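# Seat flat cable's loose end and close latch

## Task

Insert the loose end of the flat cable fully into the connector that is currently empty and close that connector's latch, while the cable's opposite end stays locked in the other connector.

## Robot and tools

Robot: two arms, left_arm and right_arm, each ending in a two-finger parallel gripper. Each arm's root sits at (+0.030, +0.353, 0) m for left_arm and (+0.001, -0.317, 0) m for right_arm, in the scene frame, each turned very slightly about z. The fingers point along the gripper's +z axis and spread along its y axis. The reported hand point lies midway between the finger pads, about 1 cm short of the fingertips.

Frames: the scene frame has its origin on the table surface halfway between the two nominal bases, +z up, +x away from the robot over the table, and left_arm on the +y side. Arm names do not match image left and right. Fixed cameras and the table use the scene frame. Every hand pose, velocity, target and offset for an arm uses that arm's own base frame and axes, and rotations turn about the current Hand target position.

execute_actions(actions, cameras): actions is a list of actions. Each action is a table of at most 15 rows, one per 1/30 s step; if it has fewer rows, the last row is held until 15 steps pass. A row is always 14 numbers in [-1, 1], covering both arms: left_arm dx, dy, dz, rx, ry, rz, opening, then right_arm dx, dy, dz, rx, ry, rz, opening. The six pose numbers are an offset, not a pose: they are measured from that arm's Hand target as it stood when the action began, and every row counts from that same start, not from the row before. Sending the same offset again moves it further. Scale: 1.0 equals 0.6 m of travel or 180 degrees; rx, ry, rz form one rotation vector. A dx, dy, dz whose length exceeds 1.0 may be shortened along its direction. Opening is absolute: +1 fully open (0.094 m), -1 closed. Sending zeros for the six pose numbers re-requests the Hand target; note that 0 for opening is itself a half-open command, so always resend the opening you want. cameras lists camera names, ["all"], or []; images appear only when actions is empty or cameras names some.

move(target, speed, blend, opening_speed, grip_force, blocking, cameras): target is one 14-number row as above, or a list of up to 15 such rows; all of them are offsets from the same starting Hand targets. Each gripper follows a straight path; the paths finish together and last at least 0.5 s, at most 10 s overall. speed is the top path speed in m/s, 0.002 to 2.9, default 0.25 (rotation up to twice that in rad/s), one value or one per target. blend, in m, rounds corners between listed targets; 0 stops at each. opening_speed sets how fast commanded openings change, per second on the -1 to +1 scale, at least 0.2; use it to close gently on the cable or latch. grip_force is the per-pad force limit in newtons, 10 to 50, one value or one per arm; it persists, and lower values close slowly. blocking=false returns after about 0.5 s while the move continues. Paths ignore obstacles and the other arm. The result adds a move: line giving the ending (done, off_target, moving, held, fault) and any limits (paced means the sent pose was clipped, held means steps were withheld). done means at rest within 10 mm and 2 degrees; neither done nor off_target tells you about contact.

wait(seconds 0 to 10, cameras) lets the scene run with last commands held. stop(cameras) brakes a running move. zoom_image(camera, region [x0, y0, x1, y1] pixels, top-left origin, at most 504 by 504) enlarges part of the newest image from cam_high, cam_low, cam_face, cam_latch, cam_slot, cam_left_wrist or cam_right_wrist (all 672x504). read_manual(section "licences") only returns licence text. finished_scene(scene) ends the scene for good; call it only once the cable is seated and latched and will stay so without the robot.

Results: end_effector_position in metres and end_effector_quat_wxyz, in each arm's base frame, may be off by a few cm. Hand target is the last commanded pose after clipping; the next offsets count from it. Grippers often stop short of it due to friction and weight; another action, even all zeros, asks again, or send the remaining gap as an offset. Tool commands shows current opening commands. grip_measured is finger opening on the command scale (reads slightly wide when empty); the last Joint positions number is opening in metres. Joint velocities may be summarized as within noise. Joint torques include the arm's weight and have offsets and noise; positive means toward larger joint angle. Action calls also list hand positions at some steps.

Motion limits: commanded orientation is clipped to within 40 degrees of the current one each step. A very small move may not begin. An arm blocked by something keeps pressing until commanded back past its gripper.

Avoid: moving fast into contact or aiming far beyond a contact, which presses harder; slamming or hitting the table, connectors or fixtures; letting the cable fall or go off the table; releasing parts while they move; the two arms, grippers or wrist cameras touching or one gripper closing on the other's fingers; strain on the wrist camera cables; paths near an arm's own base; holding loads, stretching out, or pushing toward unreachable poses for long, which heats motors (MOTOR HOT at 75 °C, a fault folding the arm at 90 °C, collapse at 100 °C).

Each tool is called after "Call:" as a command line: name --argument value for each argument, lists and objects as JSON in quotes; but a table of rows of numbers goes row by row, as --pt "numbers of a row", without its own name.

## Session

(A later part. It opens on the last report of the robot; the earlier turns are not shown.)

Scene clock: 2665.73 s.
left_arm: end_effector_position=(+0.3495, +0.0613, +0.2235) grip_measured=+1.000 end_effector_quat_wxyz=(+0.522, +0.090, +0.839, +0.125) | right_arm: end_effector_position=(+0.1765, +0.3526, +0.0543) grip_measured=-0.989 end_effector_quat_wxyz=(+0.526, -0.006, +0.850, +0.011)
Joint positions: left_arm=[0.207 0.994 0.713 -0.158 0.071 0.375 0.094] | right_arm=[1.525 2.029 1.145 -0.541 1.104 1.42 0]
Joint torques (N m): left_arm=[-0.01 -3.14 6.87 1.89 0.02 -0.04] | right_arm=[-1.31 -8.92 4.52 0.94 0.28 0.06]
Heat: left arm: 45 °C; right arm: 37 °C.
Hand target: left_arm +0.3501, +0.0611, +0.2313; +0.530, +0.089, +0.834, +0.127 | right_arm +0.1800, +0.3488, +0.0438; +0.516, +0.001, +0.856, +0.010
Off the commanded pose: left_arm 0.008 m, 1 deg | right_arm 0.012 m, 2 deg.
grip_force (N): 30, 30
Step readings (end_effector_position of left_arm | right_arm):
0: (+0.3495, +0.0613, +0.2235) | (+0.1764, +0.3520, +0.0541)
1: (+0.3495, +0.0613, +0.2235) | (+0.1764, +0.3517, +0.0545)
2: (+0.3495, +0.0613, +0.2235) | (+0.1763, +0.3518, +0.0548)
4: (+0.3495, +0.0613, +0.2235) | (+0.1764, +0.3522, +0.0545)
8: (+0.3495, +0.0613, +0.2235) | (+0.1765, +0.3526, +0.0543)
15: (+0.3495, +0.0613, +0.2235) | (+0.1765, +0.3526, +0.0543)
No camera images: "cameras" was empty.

Call:
execute_actions --actions '[[[0,0,0,0,0,0,1,0,-0.02,0,-0.016,0,0,-1],[0,0,0,0,0,0,1,0,-0.02,0,-0.016,0,0,-1],[0,0,0,0,0,0,1,0,-0.02,0,-0.016,0,0,-1],[0,0,0,0,0,0,1,0,0,0,0,0,0,-1]]]' --cameras '[]'

Scene clock: 2678.30 s.
left_arm: end_effector_position=(+0.3495, +0.0613, +0.2235) grip_measured=+1.000 end_effector_quat_wxyz=(+0.522, +0.090, +0.839, +0.125) | right_arm: end_effector_position=(+0.1766, +0.3525, +0.0542) grip_measured=-0.989 end_effector_quat_wxyz=(+0.527, -0.005, +0.850, +0.012)
Joint positions: left_arm=[0.207 0.994 0.713 -0.158 0.071 0.375 0.094] | right_arm=[1.525 2.027 1.141 -0.534 1.105 1.42 0]
Joint torques (N m): left_arm=[-0.02 -3.12 6.89 1.89 0.01 -0.03] | right_arm=[-1.51 -9.09 4.9 0.89 0.26 0.06]
Heat: left arm: 45 °C; right arm: 36 °C.
Hand target: left_arm +0.3501, +0.0611, +0.2313; +0.530, +0.089, +0.834, +0.127 | right_arm +0.1800, +0.3489, +0.0438; +0.516, +0.001, +0.856, +0.010
Off the commanded pose: left_arm 0.008 m, 1 deg | right_arm 0.012 m, 2 deg.
grip_force (N): 30, 30
Step readings (end_effector_position of left_arm | right_arm):
0: (+0.3495, +0.0613, +0.2235) | (+0.1765, +0.3526, +0.0543)
1: (+0.3495, +0.0613, +0.2235) | (+0.1764, +0.3520, +0.0539)
2: (+0.3495, +0.0613, +0.2235) | (+0.1766, +0.3516, +0.0540)
4: (+0.3495, +0.0613, +0.2235) | (+0.1766, +0.3523, +0.0541)
8: (+0.3495, +0.0613, +0.2235) | (+0.1766, +0.3525, +0.0542)
15: (+0.3495, +0.0613, +0.2235) | (+0.1766, +0.3525, +0.0542)
No camera images: "cameras" was empty.

Call:
execute_actions --actions '[[[0,0,0,0,0,0,1,0,-0.024,0,-0.01,0,0,-1],[0,0,0,0,0,0,1,0,-0.024,0,-0.01,0,0,-1],[0,0,0,0,0,0,1,0,-0.024,0,-0.01,0,0,-1],[0,0,0,0,0,0,1,0,-0.003,0,-0.01,0,0,-1]]]' --cameras '[]'

Scene clock: 2685.43 s.
left_arm: end_effector_position=(+0.3495, +0.0613, +0.2235) grip_measured=+1.000 end_effector_quat_wxyz=(+0.522, +0.090, +0.839, +0.125) | right_arm: end_effector_position=(+0.1767, +0.3488, +0.0523) grip_measured=-0.989 end_effector_quat_wxyz=(+0.524, -0.004, +0.851, +0.013)
Joint positions: left_arm=[0.207 0.994 0.713 -0.158 0.071 0.375 0.094] | right_arm=[1.522 2.018 1.122 -0.524 1.098 1.421 0]
Joint torques (N m): left_arm=[-0.01 -3.14 6.9 1.89 0.02 -0.04] | right_arm=[-1.1 -7.32 7.77 0.4 0.33 -0.05]
Heat: left arm: 46 °C; right arm: 36 °C.
Hand target: left_arm +0.3501, +0.0611, +0.2313; +0.530, +0.089, +0.834, +0.127 | right_arm +0.1801, +0.3471, +0.0439; +0.516, -0.006, +0.856, -0.003
Off the commanded pose: left_arm 0.008 m, 1 deg | right_arm 0.009 m, 2 deg.
grip_force (N): 30, 30
Step readings (end_effector_position of left_arm | right_arm):
0: (+0.3495, +0.0613, +0.2235) | (+0.1766, +0.3525, +0.0542)
1: (+0.3495, +0.0613, +0.2235) | (+0.1766, +0.3516, +0.0538)
2: (+0.3495, +0.0613, +0.2235) | (+0.1766, +0.3508, +0.0541)
4: (+0.3495, +0.0613, +0.2235) | (+0.1765, +0.3494, +0.0544)
8: (+0.3495, +0.0613, +0.2235) | (+0.1767, +0.3488, +0.0523)
15: (+0.3495, +0.0613, +0.2235) | (+0.1767, +0.3488, +0.0523)
No camera images: "cameras" was empty.

Call:
execute_actions --actions '[]' --cameras '["cam_latch","cam_face"]'

Call:
zoom_image --camera "cam_latch" --region '[350, 220, 385, 280]'

Call:
zoom_image --camera "cam_face" --region '[238, 155, 318, 205]'

Scene clock: 2691.43 s.
left_arm: end_effector_position=(+0.3495, +0.0613, +0.2235) grip_measured=+1.000 end_effector_quat_wxyz=(+0.522, +0.090, +0.839, +0.125) | right_arm: end_effector_position=(+0.1767, +0.3488, +0.0523) grip_measured=-0.989 end_effector_quat_wxyz=(+0.524, -0.004, +0.851, +0.013)
Joint positions: left_arm=[0.207 0.994 0.713 -0.158 0.071 0.375 0.094] | right_arm=[1.522 2.018 1.122 -0.524 1.098 1.421 0]
Joint velocities: within noise
Joint torques (N m): left_arm=[-0.02 -3.14 6.89 1.89 0.02 -0.04] | right_arm=[-1.1 -7.23 7.68 0.4 0.34 0.01]
Heat: left arm: 46 °C; right arm: 36 °C.
Hand target: left_arm +0.3501, +0.0611, +0.2313; +0.530, +0.089, +0.834, +0.127 | right_arm +0.1801, +0.3471, +0.0439; +0.516, -0.006, +0.856, -0.003
Tool commands: left_gripper/opening=+1.0 right_gripper/opening=-1.0
Off the commanded pose: left_arm 0.008 m, 1 deg | right_arm 0.009 m, 2 deg.
grip_force (N): 30, 30
Images, in order (width x height): cam_face 672x504, cam_latch 672x504.

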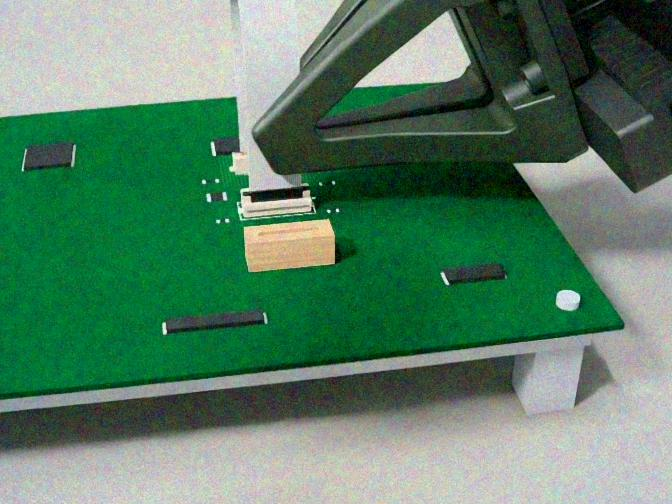

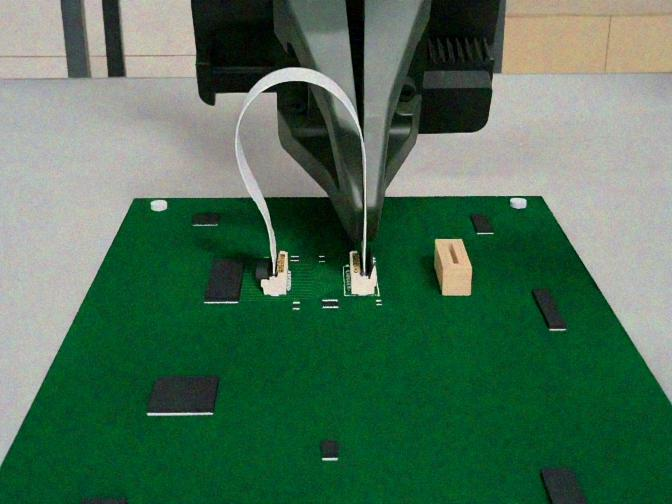

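Scaled by 8.400 from the camera's 672x504 image, which has a finer 960x720 frame.

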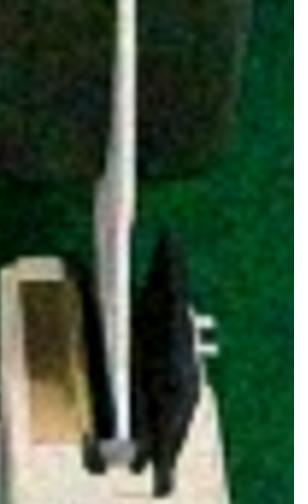

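Scaled by 6.300 from the camera's 672x504 image, which has a finer 960x720 frame.

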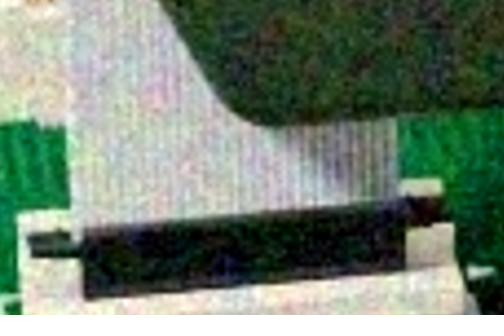

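Call:
execute_actions --actions '[]' --cameras '["cam_slot","cam_low","cam_high"]'

Call:
zoom_image --camera "cam_slot" --region '[345, 210, 475, 320]'

Call:
zoom_image --camera "cam_slot" --region '[230, 140, 370, 260]'

Scene clock: 2698.80 s.
left_arm: end_effector_position=(+0.3495, +0.0613, +0.2235) grip_measured=+1.000 end_effector_quat_wxyz=(+0.522, +0.090, +0.839, +0.125) | right_arm: end_effector_position=(+0.1767, +0.3488, +0.0523) grip_measured=-0.989 end_effector_quat_wxyz=(+0.524, -0.004, +0.851, +0.013)
Joint positions: left_arm=[0.207 0.994 0.713 -0.158 0.071 0.375 0.094] | right_arm=[1.522 2.018 1.122 -0.524 1.098 1.421 0]
Joint velocities: within noise
Joint torques (N m): left_arm=[-0.02 -3.14 6.9 1.89 0.01 -0.04] | right_arm=[-1.13 -7.42 7.64 0.42 0.37 0.01]
Heat: left arm: 46 °C; right arm: 36 °C.
Hand target: left_arm +0.3501, +0.0611, +0.2313; +0.530, +0.089, +0.834, +0.127 | right_arm +0.1801, +0.3471, +0.0439; +0.516, -0.006, +0.856, -0.003
Tool commands: left_gripper/opening=+1.0 right_gripper/opening=-1.0
Off the commanded pose: left_arm 0.008 m, 1 deg | right_arm 0.009 m, 2 deg.
grip_force (N): 30, 30
Images, in order (width x height): cam_high 672x504, cam_low 672x504, cam_slot 672x504.

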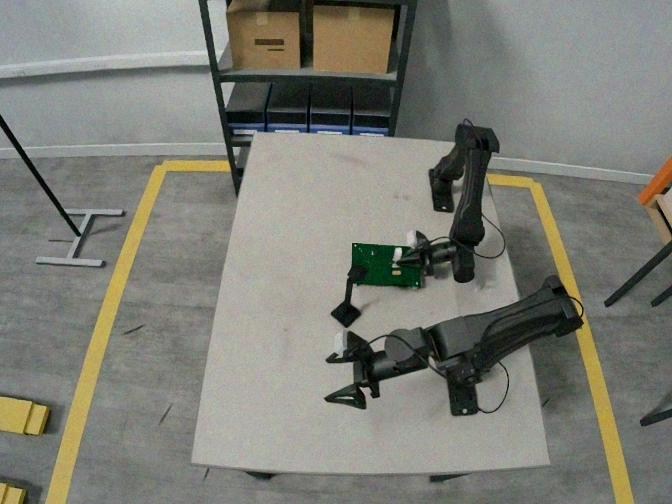

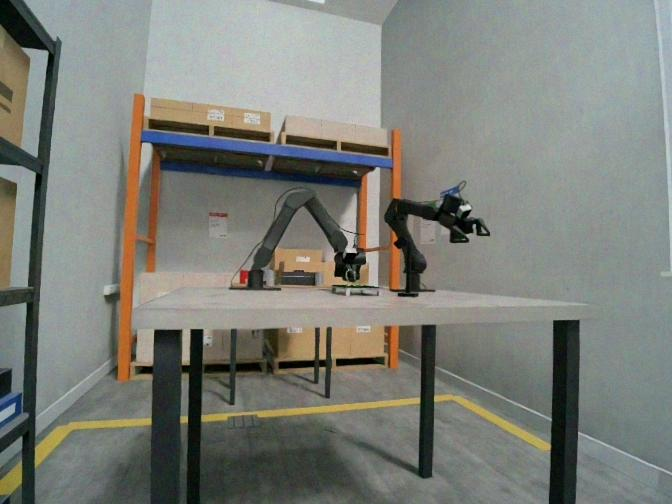

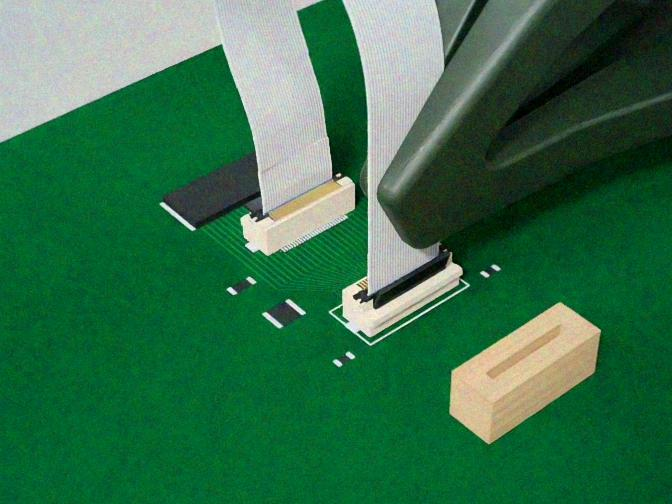

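Scaled by 3.877 from the camera's 672x504 image, which has a finer 960x720 frame.

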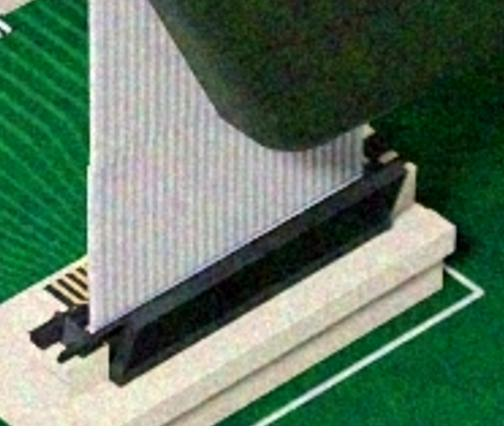

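Scaled by 3.600 from the camera's 672x504 image, which has a finer 960x720 frame.

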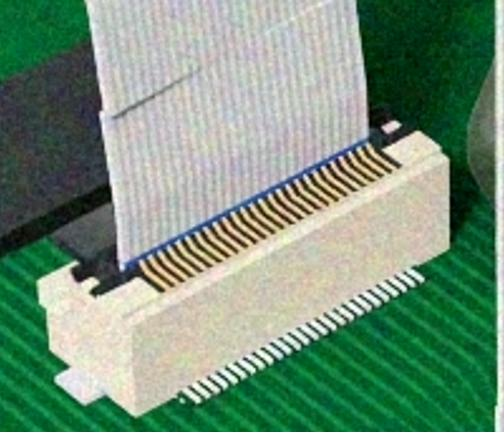

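Call:
execute_actions --actions '[[[0,0,0,0,0,0,1,0,0,-0.006,0,0.010,0,-1],[0,0,0,0,0,0,1,0,0,-0.006,0,0.010,0,-1],[0,0,0,0,0,0,1,0,0,-0.006,0,0.010,0,-1],[0,0,0,0,0,0,1,0,0,0,0,0,0,-1]]]' --cameras '["cam_latch","cam_face","cam_slot"]'

Call:
zoom_image --camera "cam_latch" --region '[350, 220, 385, 280]'

Call:
zoom_image --camera "cam_slot" --region '[345, 210, 475, 320]'

Scene clock: 2729.00 s.
left_arm: end_effector_position=(+0.3495, +0.0613, +0.2235) grip_measured=+1.000 end_effector_quat_wxyz=(+0.522, +0.090, +0.839, +0.125) | right_arm: end_effector_position=(+0.1767, +0.3488, +0.0523) grip_measured=-0.989 end_effector_quat_wxyz=(+0.523, -0.004, +0.852, +0.012)
Joint positions: left_arm=[0.207 0.994 0.713 -0.158 0.071 0.375 0.094] | right_arm=[1.522 2.018 1.124 -0.527 1.095 1.42 0]
Joint torques (N m): left_arm=[-0.01 -3.12 6.87 1.89 0.02 -0.04] | right_arm=[-1.29 -7.42 7.49 0.41 0.38 -0.02]
Heat: left arm: 46 °C; right arm: 36 °C.
Hand target: left_arm +0.3501, +0.0611, +0.2313; +0.530, +0.089, +0.834, +0.127 | right_arm +0.1801, +0.3470, +0.0439; +0.516, -0.007, +0.856, -0.004
Off the commanded pose: left_arm 0.008 m, 1 deg | right_arm 0.009 m, 2 deg.
grip_force (N): 30, 30
Step readings (end_effector_position of left_arm | right_arm):
0: (+0.3495, +0.0613, +0.2235) | (+0.1767, +0.3488, +0.0523)
1: (+0.3495, +0.0613, +0.2235) | (+0.1766, +0.3488, +0.0521)
2: (+0.3495, +0.0613, +0.2235) | (+0.1766, +0.3489, +0.0521)
4: (+0.3495, +0.0613, +0.2235) | (+0.1767, +0.3489, +0.0522)
8: (+0.3495, +0.0613, +0.2235) | (+0.1767, +0.3488, +0.0523)
15: (+0.3495, +0.0613, +0.2235) | (+0.1767, +0.3488, +0.0523)
Images, in order (width x height): cam_face 672x504, cam_latch 672x504, cam_slot 672x504.

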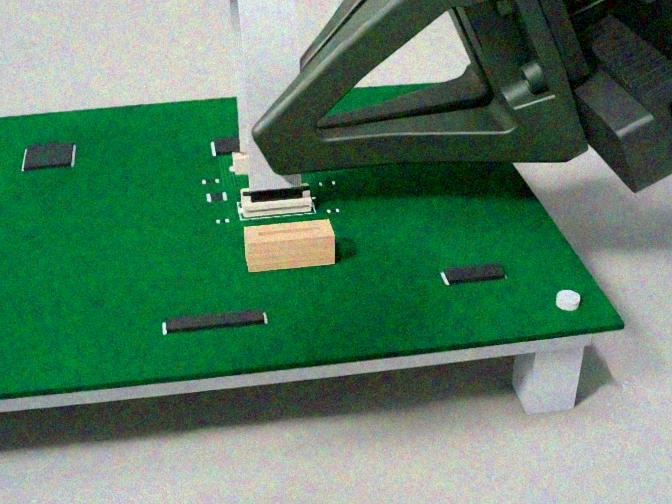

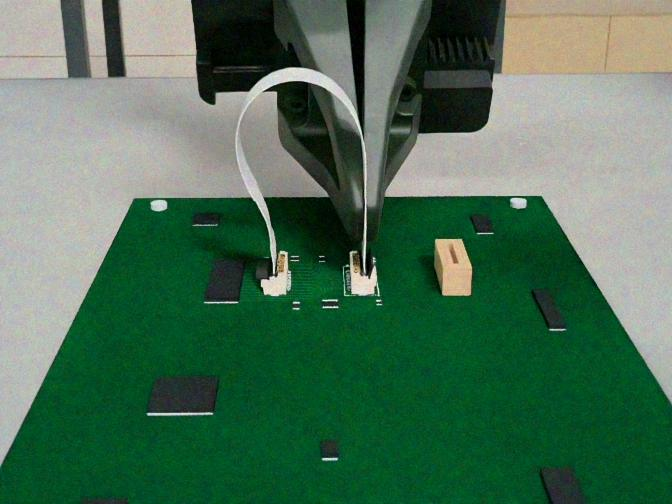

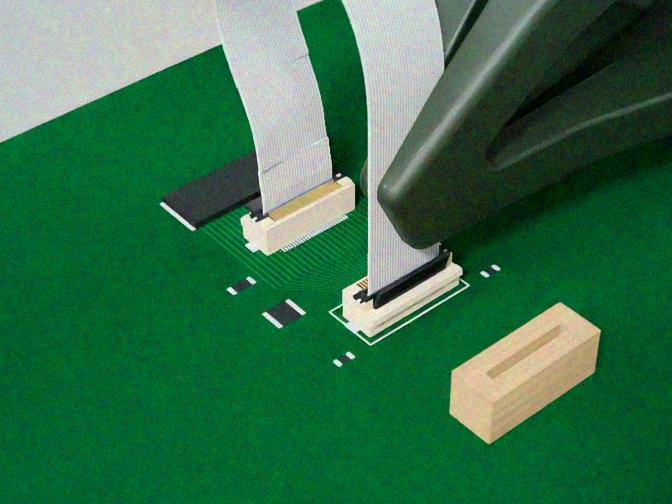

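Scaled by 8.400 from the camera's 672x504 image, which has a finer 960x720 frame.

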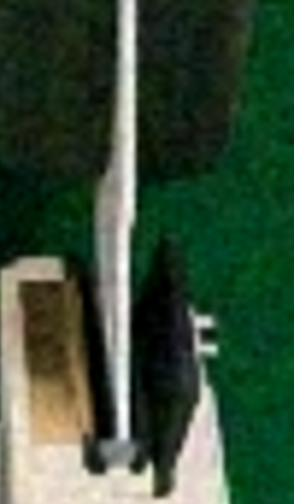

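Scaled by 3.877 from the camera's 672x504 image, which has a finer 960x720 frame.

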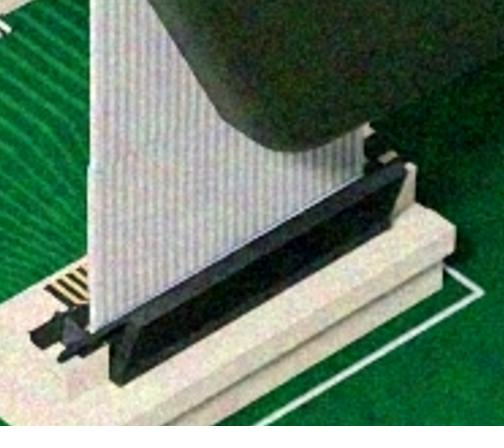

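Call:
move --target '[0,0,0,0,0,0,1,0,0,0,0,0,0,-0.75]' --opening_speed 0.2 --cameras '["cam_latch","cam_face","cam_slot"]'

Call:
zoom_image --camera "cam_latch" --region '[345, 220, 385, 280]'

Call:
zoom_image --camera "cam_slot" --region '[345, 210, 475, 320]'

Scene clock: 2890.70 s.
left_arm: end_effector_position=(+0.3495, +0.0613, +0.2235) grip_measured=+1.000 end_effector_quat_wxyz=(+0.522, +0.090, +0.839, +0.125) | right_arm: end_effector_position=(+0.1769, +0.3480, +0.0473) grip_measured=-0.752 end_effector_quat_wxyz=(+0.514, -0.004, +0.858, +0.010)
Joint positions: left_arm=[0.207 0.994 0.713 -0.158 0.071 0.375 0.094] | right_arm=[1.516 2.023 1.124 -0.528 1.074 1.42 0.012]
Joint torques (N m): left_arm=[-0.02 -3.12 6.91 1.9 0.01 -0.04] | right_arm=[-0.76 -7.76 7.53 0.46 0.58 0.04]
Heat: left arm: 46 °C; right arm: 35 °C.
Hand target: left_arm +0.3501, +0.0611, +0.2313; +0.530, +0.089, +0.834, +0.127 | right_arm +0.1801, +0.3471, +0.0439; +0.516, -0.006, +0.856, -0.003
Off the commanded pose: left_arm 0.008 m, 1 deg | right_arm 0.005 m, 2 deg.
grip_force (N): 30, 30
move: done
Images, in order (width x height): cam_face 672x504, cam_latch 672x504, cam_slot 672x504.

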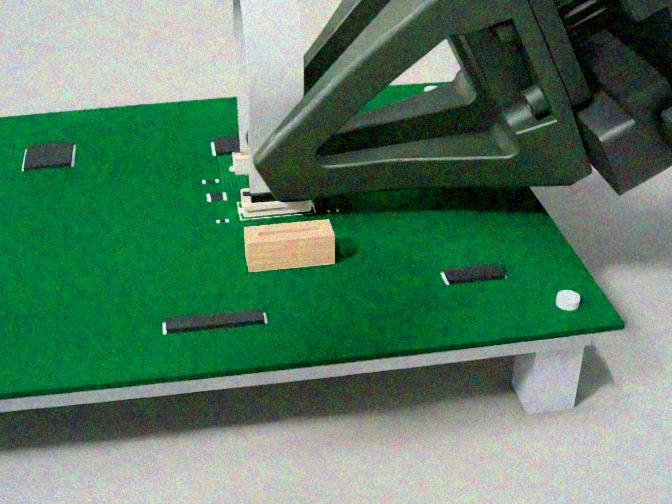

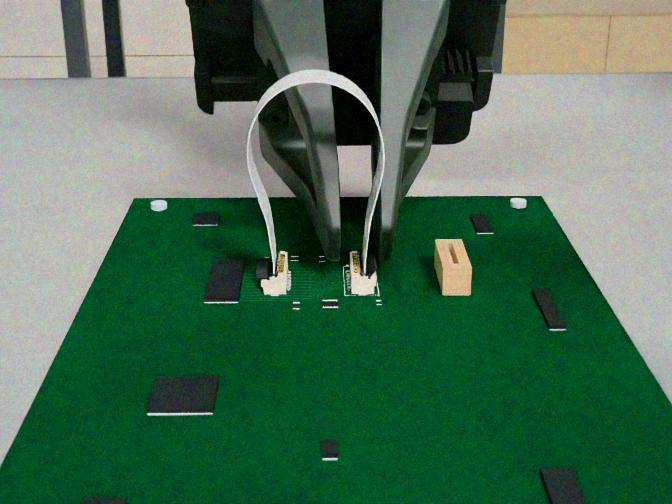

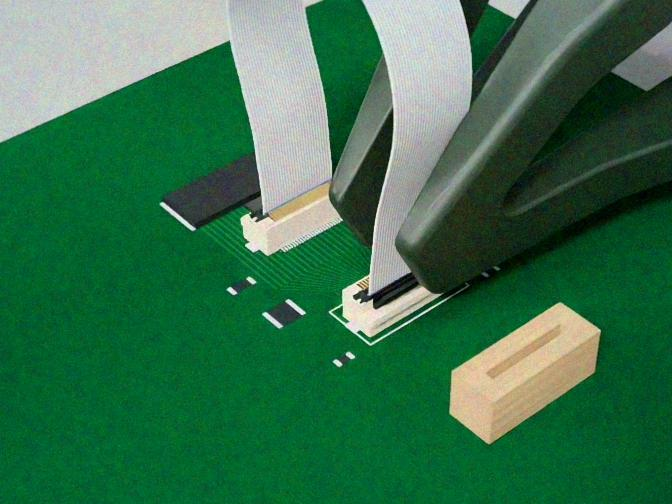

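Scaled by 8.400 from the camera's 672x504 image, which has a finer 960x720 frame.

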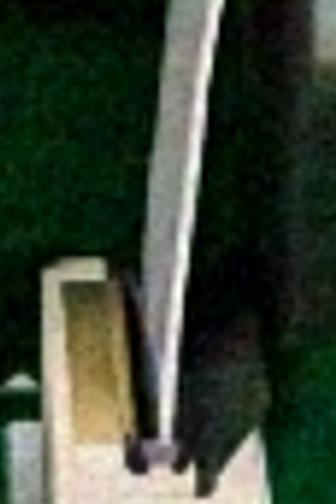

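Scaled by 3.877 from the camera's 672x504 image, which has a finer 960x720 frame.

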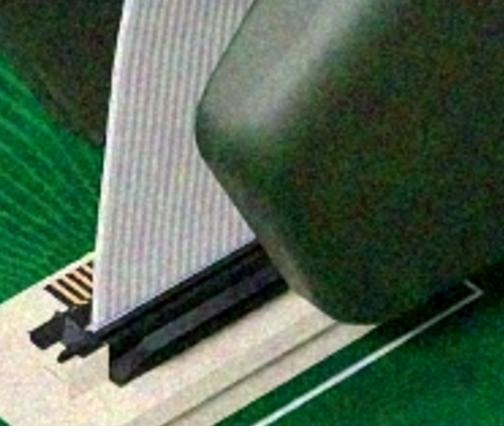

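Call:
move --target '[0,0,0,0,0,0,1,-0.08,0,0.045,0,0,0,-0.75]' --speed 0.06 --cameras '["cam_latch","cam_face","cam_slot"]'

Call:
zoom_image --camera "cam_latch" --region '[345, 220, 385, 280]'

Call:
zoom_image --camera "cam_slot" --region '[345, 210, 475, 320]'

Call:
zoom_image --camera "cam_face" --region '[238, 155, 318, 205]'

Scene clock: 2910.97 s.
left_arm: end_effector_position=(+0.3495, +0.0613, +0.2235) grip_measured=+1.000 end_effector_quat_wxyz=(+0.522, +0.090, +0.839, +0.125) | right_arm: end_effector_position=(+0.1327, +0.3427, +0.0714) grip_measured=-0.752 end_effector_quat_wxyz=(+0.512, -0.005, +0.859, +0.000)
Joint positions: left_arm=[0.207 0.994 0.713 -0.158 0.071 0.375 0.094] | right_arm=[1.644 2.023 1.243 -0.916 1.072 1.705 0.012]
Joint torques (N m): left_arm=[-0.01 -3.12 6.9 1.89 0.02 -0.04] | right_arm=[0.12 -7.68 8.7 0.02 0.57 0.1]
Heat: left arm: 46 °C; right arm: 35 °C.
Hand target: left_arm +0.3501, +0.0611, +0.2313; +0.530, +0.089, +0.834, +0.127 | right_arm +0.1320, +0.3471, +0.0709; +0.516, -0.007, +0.856, -0.003
Off the commanded pose: left_arm 0.008 m, 1 deg | right_arm 0.004 m, 1 deg.
grip_force (N): 30, 30
move: done
Images, in order (width x height): cam_face 672x504, cam_latch 672x504, cam_slot 672x504.

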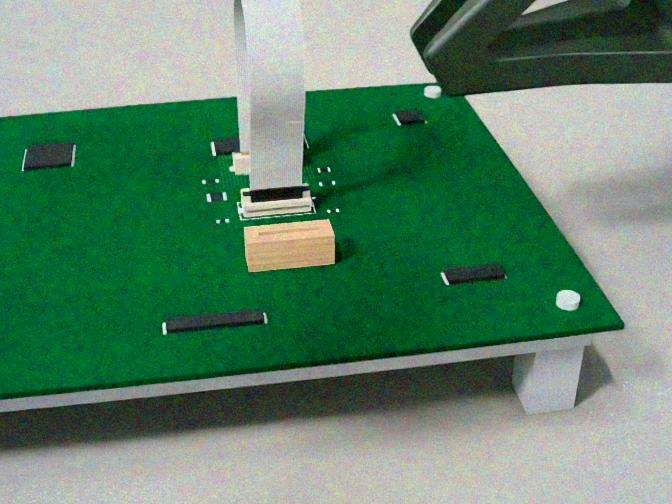

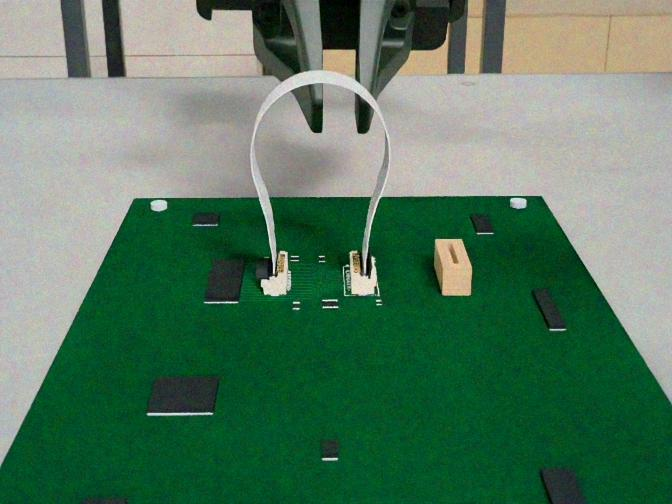

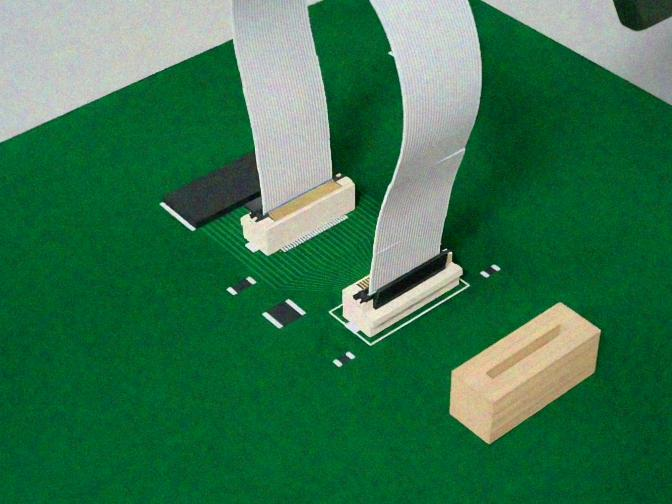

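Scaled by 8.400 from the camera's 672x504 image, which has a finer 960x720 frame.

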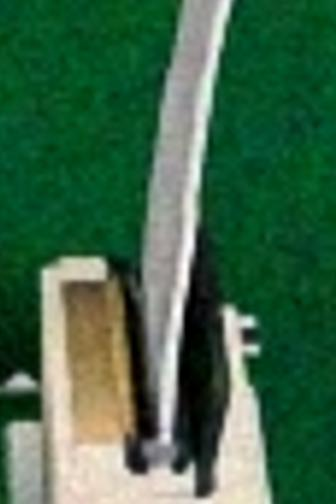

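Scaled by 3.877 from the camera's 672x504 image, which has a finer 960x720 frame.

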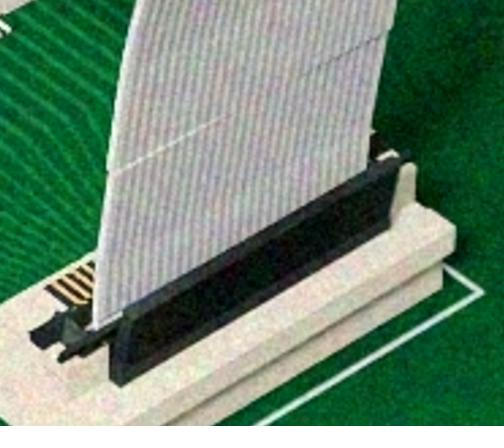

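Scaled by 6.300 from the camera's 672x504 image, which has a finer 960x720 frame.

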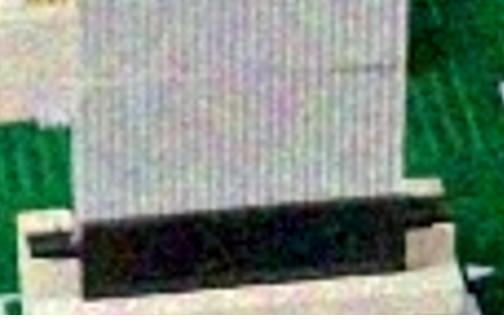

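Call:
move --pt "0 0 0 0 0 0 1 0 0.02 0.02 0 0 0 -0.75" --pt "0 0 0 0 0 0 1 0 0.025 0.02 0.139 0.0664 -0.0933 -1" --speed 0.1 --opening_speed 1.0 --cameras '["cam_latch","cam_face","cam_slot"]'

Scene clock: 3100.37 s.
left_arm: end_effector_position=(+0.3495, +0.0613, +0.2235) grip_measured=+1.000 end_effector_quat_wxyz=(+0.522, +0.090, +0.839, +0.125) | right_arm: end_effector_position=(+0.1291, +0.3538, +0.0682) grip_measured=-0.991 end_effector_quat_wxyz=(+0.412, +0.213, +0.882, +0.083)
Joint positions: left_arm=[0.207 0.994 0.713 -0.158 0.071 0.375 0.094] | right_arm=[1.591 2.015 1.358 -0.983 0.865 2.096 0]
Joint torques (N m): left_arm=[-0.01 -3.15 6.89 1.89 0.02 -0.04] | right_arm=[-0.51 -12.52 8.73 0.3 0.52 0.04]
Heat: left arm: 46 °C; right arm: 35 °C.
Hand target: left_arm +0.3501, +0.0611, +0.2313; +0.530, +0.089, +0.834, +0.127 | right_arm +0.1320, +0.3621, +0.0829; +0.409, +0.228, +0.877, +0.107
Off the commanded pose: left_arm 0.008 m, 1 deg | right_arm 0.017 m, 3 deg.
joint sent to its limit (right arm) — joint 6 (wrist roll), upper limit. The joint targets still meet the commanded pose.
grip_force (N): 30, 30
move: off_target (right_arm); target 2's new opening was sent with right_arm's hand 0.017 m and 3 deg from that target
Images, in order (width x height): cam_face 672x504, cam_latch 672x504, cam_slot 672x504.

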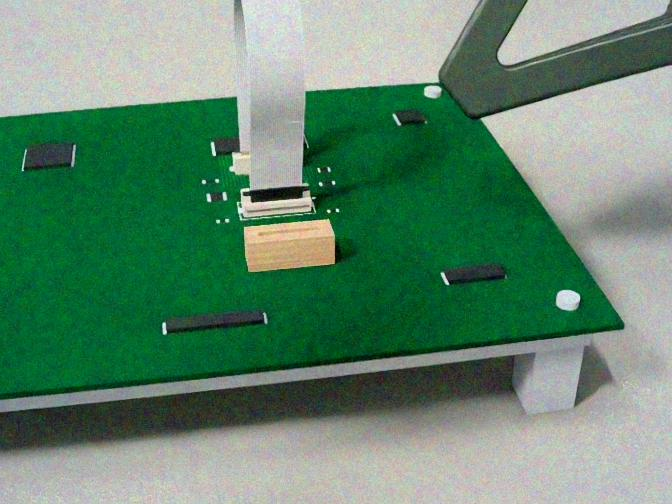

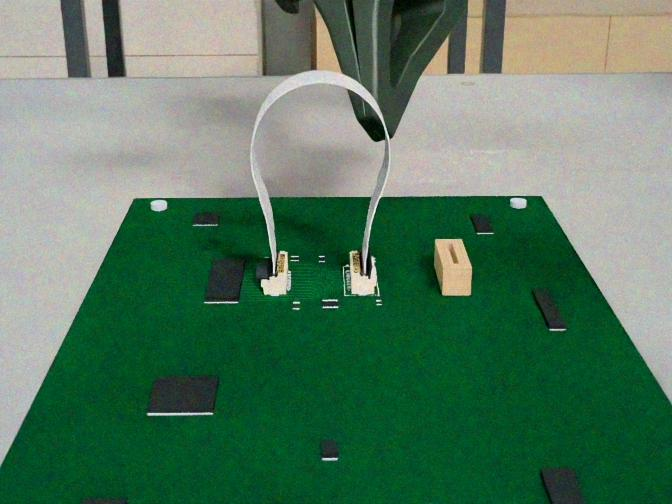

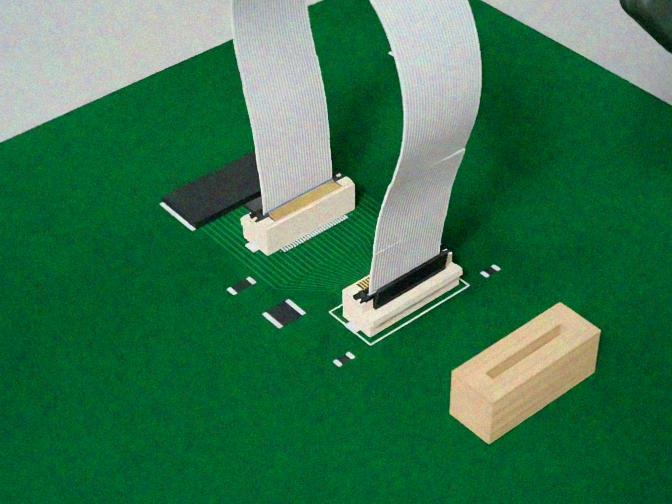

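Call:
move --target '[0,0,0,0,0,0,1,0.0817,0.022,0,0,0,0,-1]' --speed 0.08 --cameras '["cam_latch","cam_face","cam_slot"]'

Scene clock: 3114.57 s.
left_arm: end_effector_position=(+0.3495, +0.0613, +0.2235) grip_measured=+1.000 end_effector_quat_wxyz=(+0.522, +0.090, +0.839, +0.125) | right_arm: end_effector_position=(+0.1771, +0.3676, +0.0725) grip_measured=-0.991 end_effector_quat_wxyz=(+0.407, +0.222, +0.881, +0.092)
Joint positions: left_arm=[0.207 0.994 0.713 -0.158 0.071 0.375 0.094] | right_arm=[1.46 2.015 1.38 -0.836 0.855 1.908 0]
Joint torques (N m): left_arm=[-0.02 -3.12 6.89 1.89 0.02 -0.04] | right_arm=[-0.43 -11.12 9.48 0.63 0.49 -0.06]
Heat: left arm: 46 °C; right arm: 37 °C.
Hand target: left_arm +0.3501, +0.0611, +0.2313; +0.530, +0.089, +0.834, +0.127 | right_arm +0.1811, +0.3752, +0.0828; +0.409, +0.228, +0.877, +0.107
Off the commanded pose: left_arm 0.008 m, 1 deg | right_arm 0.014 m, 2 deg.
grip_force (N): 30, 30
move: off_target (right_arm)
Images, in order (width x height): cam_face 672x504, cam_latch 672x504, cam_slot 672x504.

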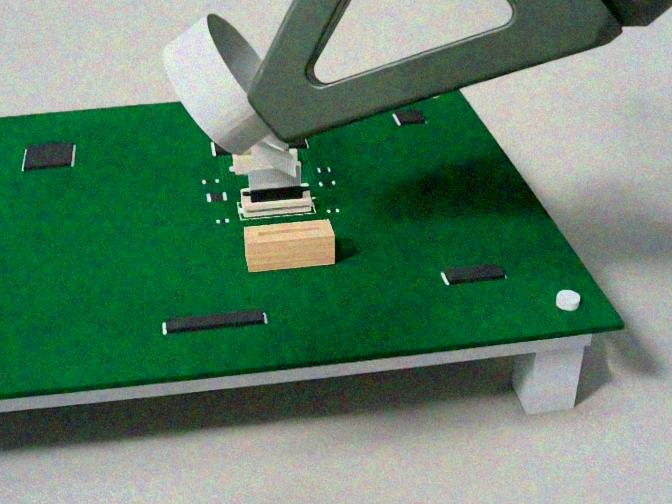

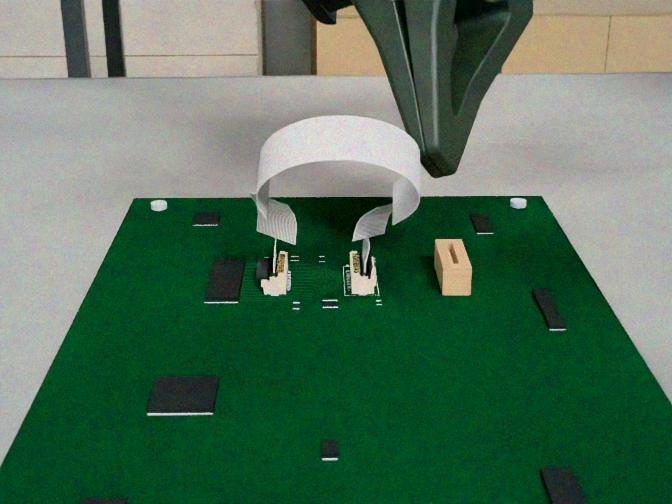

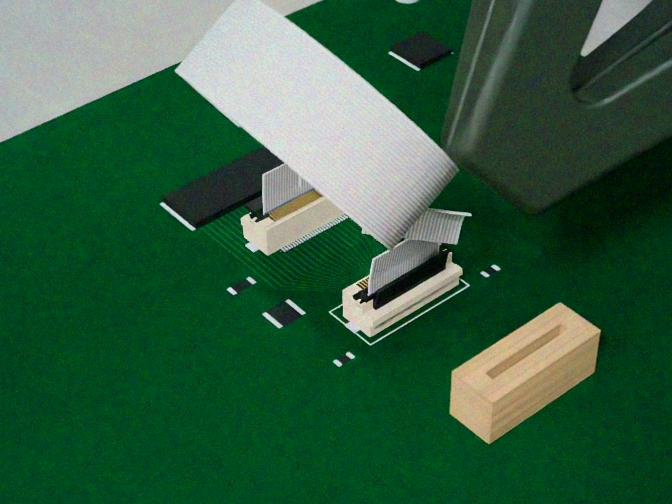

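Call:
move --target '[0,0,0,0,0,0,1,-0.09,0,0,0,0,0,-1]' --speed 0.04 --cameras '["cam_latch","cam_face","cam_slot"]'

Call:
zoom_image --camera "cam_slot" --region '[345, 210, 475, 320]'

Call:
zoom_image --camera "cam_face" --region '[238, 155, 318, 205]'

Call:
zoom_image --camera "cam_latch" --region '[345, 220, 385, 280]'

Scene clock: 3125.57 s.
left_arm: end_effector_position=(+0.3495, +0.0613, +0.2235) grip_measured=+1.000 end_effector_quat_wxyz=(+0.522, +0.090, +0.839, +0.125) | right_arm: end_effector_position=(+0.1270, +0.3727, +0.0811) grip_measured=-0.991 end_effector_quat_wxyz=(+0.399, +0.226, +0.881, +0.112)
Joint positions: left_arm=[0.207 0.994 0.713 -0.158 0.071 0.375 0.094] | right_arm=[1.593 2.015 1.421 -0.977 0.855 2.095 0]
Joint torques (N m): left_arm=[-0.01 -3.14 6.89 1.89 0.02 -0.04] | right_arm=[0.24 -8.95 9.22 0.11 0.57 0.05]
Heat: left arm: 46 °C; right arm: 38 °C.
Hand target: left_arm +0.3501, +0.0611, +0.2313; +0.530, +0.089, +0.834, +0.127 | right_arm +0.1271, +0.3753, +0.0829; +0.409, +0.228, +0.877, +0.107
Off the commanded pose: left_arm 0.008 m, 1 deg | right_arm 0.003 m, 1 deg.
joint sent to its limit (right arm) — joint 6 (wrist roll), upper limit. The joint targets still meet the commanded pose.
grip_force (N): 30, 30
move: done
Images, in order (width x height): cam_face 672x504, cam_latch 672x504, cam_slot 672x504.

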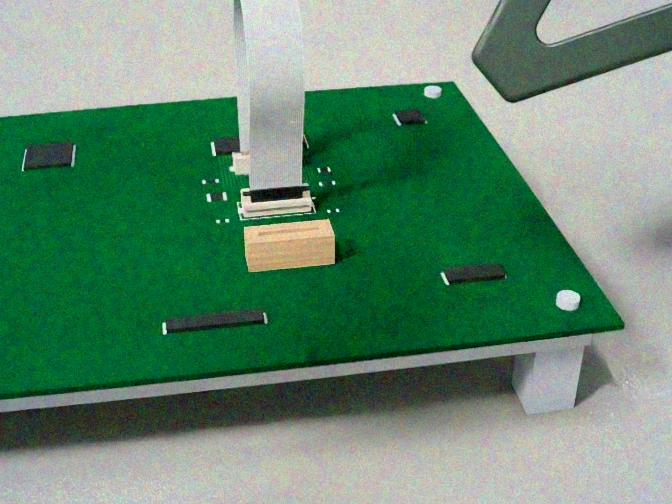

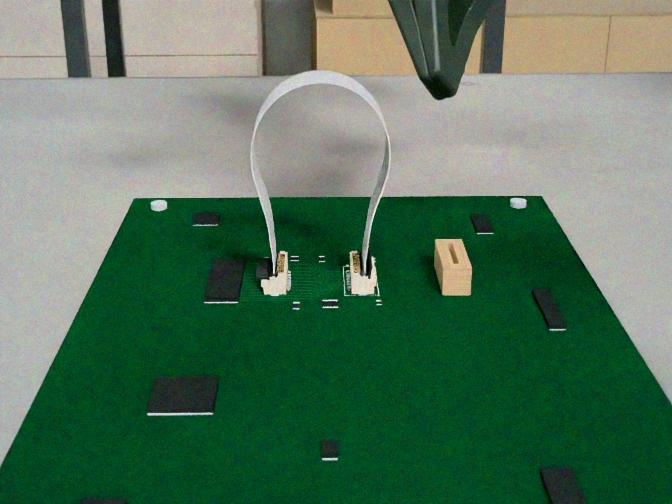

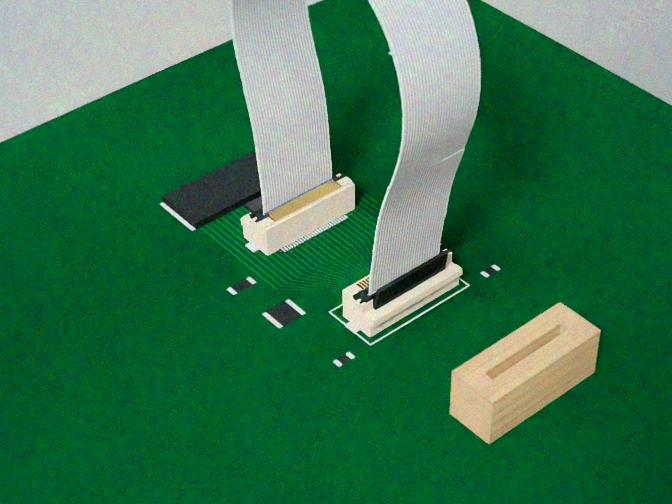

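Scaled by 3.877 from the camera's 672x504 image, which has a finer 960x720 frame.

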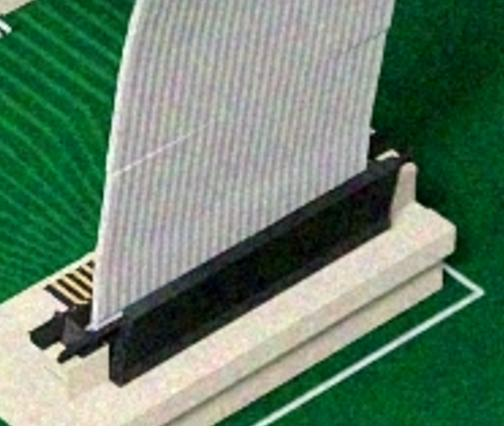

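Scaled by 6.300 from the camera's 672x504 image, which has a finer 960x720 frame.

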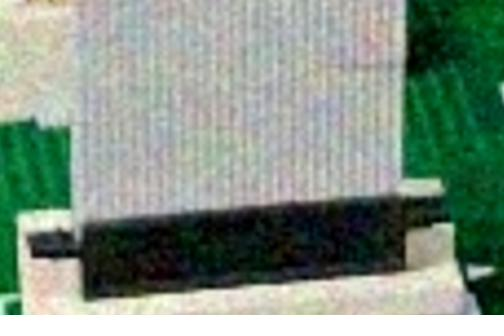

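Scaled by 8.400 from the camera's 672x504 image, which has a finer 960x720 frame.

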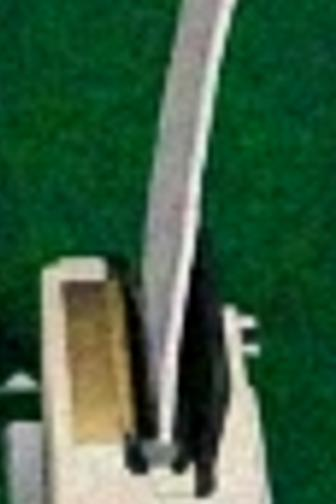

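Call:
move --pt "0 0 0 0 0 0 1 0.03 0.003 -0.003 0 0 0 -1" --pt "0 0 0 0 0 0 1 0.088 0.003 -0.017 0 0 0 -1" --speed 0.08 --blend 0.01 --cameras '["cam_latch","cam_face","cam_slot"]'

Scene clock: 3153.90 s.
left_arm: end_effector_position=(+0.3495, +0.0613, +0.2235) grip_measured=+1.000 end_effector_quat_wxyz=(+0.522, +0.090, +0.839, +0.125) | right_arm: end_effector_position=(+0.1787, +0.3848, +0.0839) grip_measured=-0.991 end_effector_quat_wxyz=(+0.401, +0.238, +0.876, +0.125)
Joint positions: left_arm=[0.207 0.994 0.713 -0.158 0.071 0.375 0.094] | right_arm=[1.46 2.015 1.421 -0.805 0.855 1.913 0]
Joint torques (N m): left_arm=[-0.01 -3.14 6.9 1.89 0.02 -0.04] | right_arm=[-0.28 -9.24 4.71 0.74 0.51 -0.06]
Heat: left arm: 46 °C; right arm: 37 °C.
Hand target: left_arm +0.3501, +0.0611, +0.2313; +0.530, +0.089, +0.834, +0.127 | right_arm +0.1799, +0.3771, +0.0727; +0.409, +0.228, +0.877, +0.107
Off the commanded pose: left_arm 0.008 m, 1 deg | right_arm 0.014 m, 3 deg.
grip_force (N): 30, 30
move: off_target (right_arm); blend cut to 0.009 m at target 1
Images, in order (width x height): cam_face 672x504, cam_latch 672x504, cam_slot 672x504.

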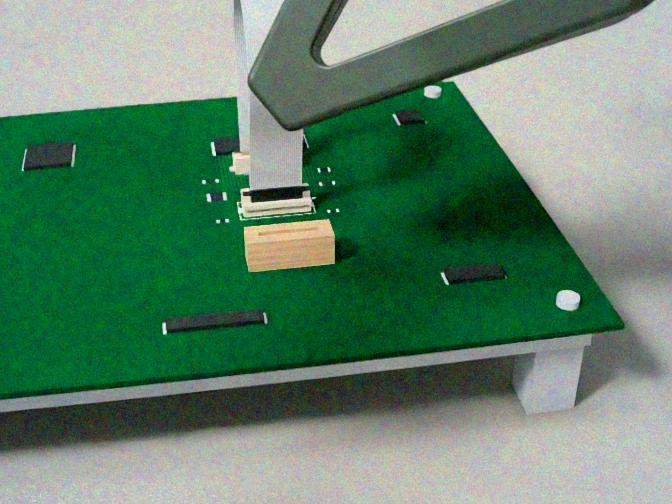

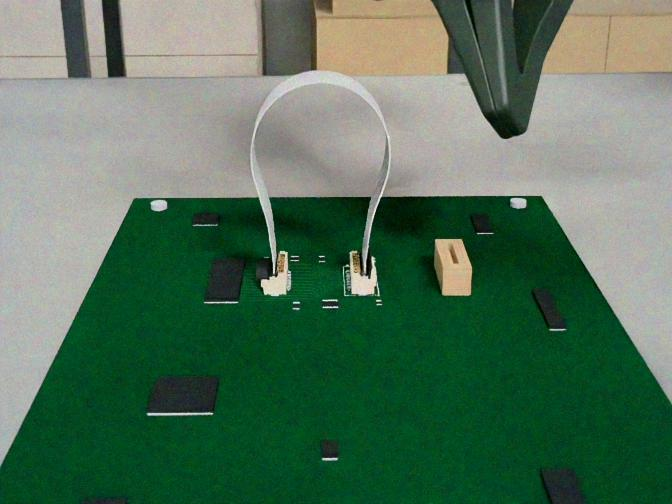

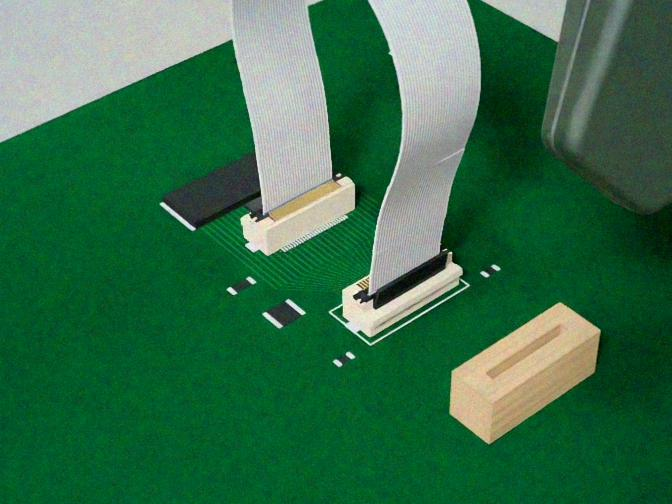

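Call:
zoom_image --camera "cam_latch" --region '[430, 50, 580, 160]'

Call:
zoom_image --camera "cam_slot" --region '[500, 60, 672, 230]'

Scaled by 3.360 from the camera's 672x504 image, which has a finer 960x720 frame.

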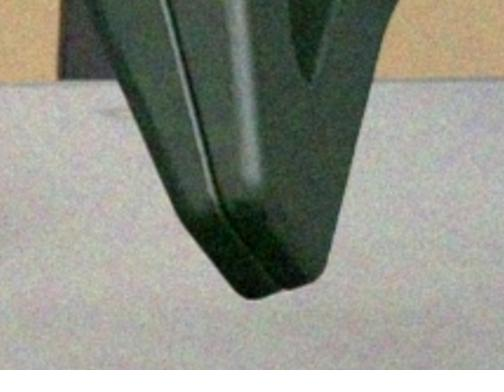

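Scaled by 2.930 from the camera's 672x504 image, which has a finer 960x720 frame.

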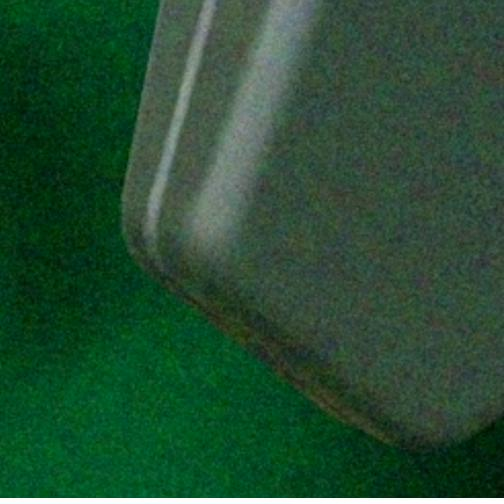

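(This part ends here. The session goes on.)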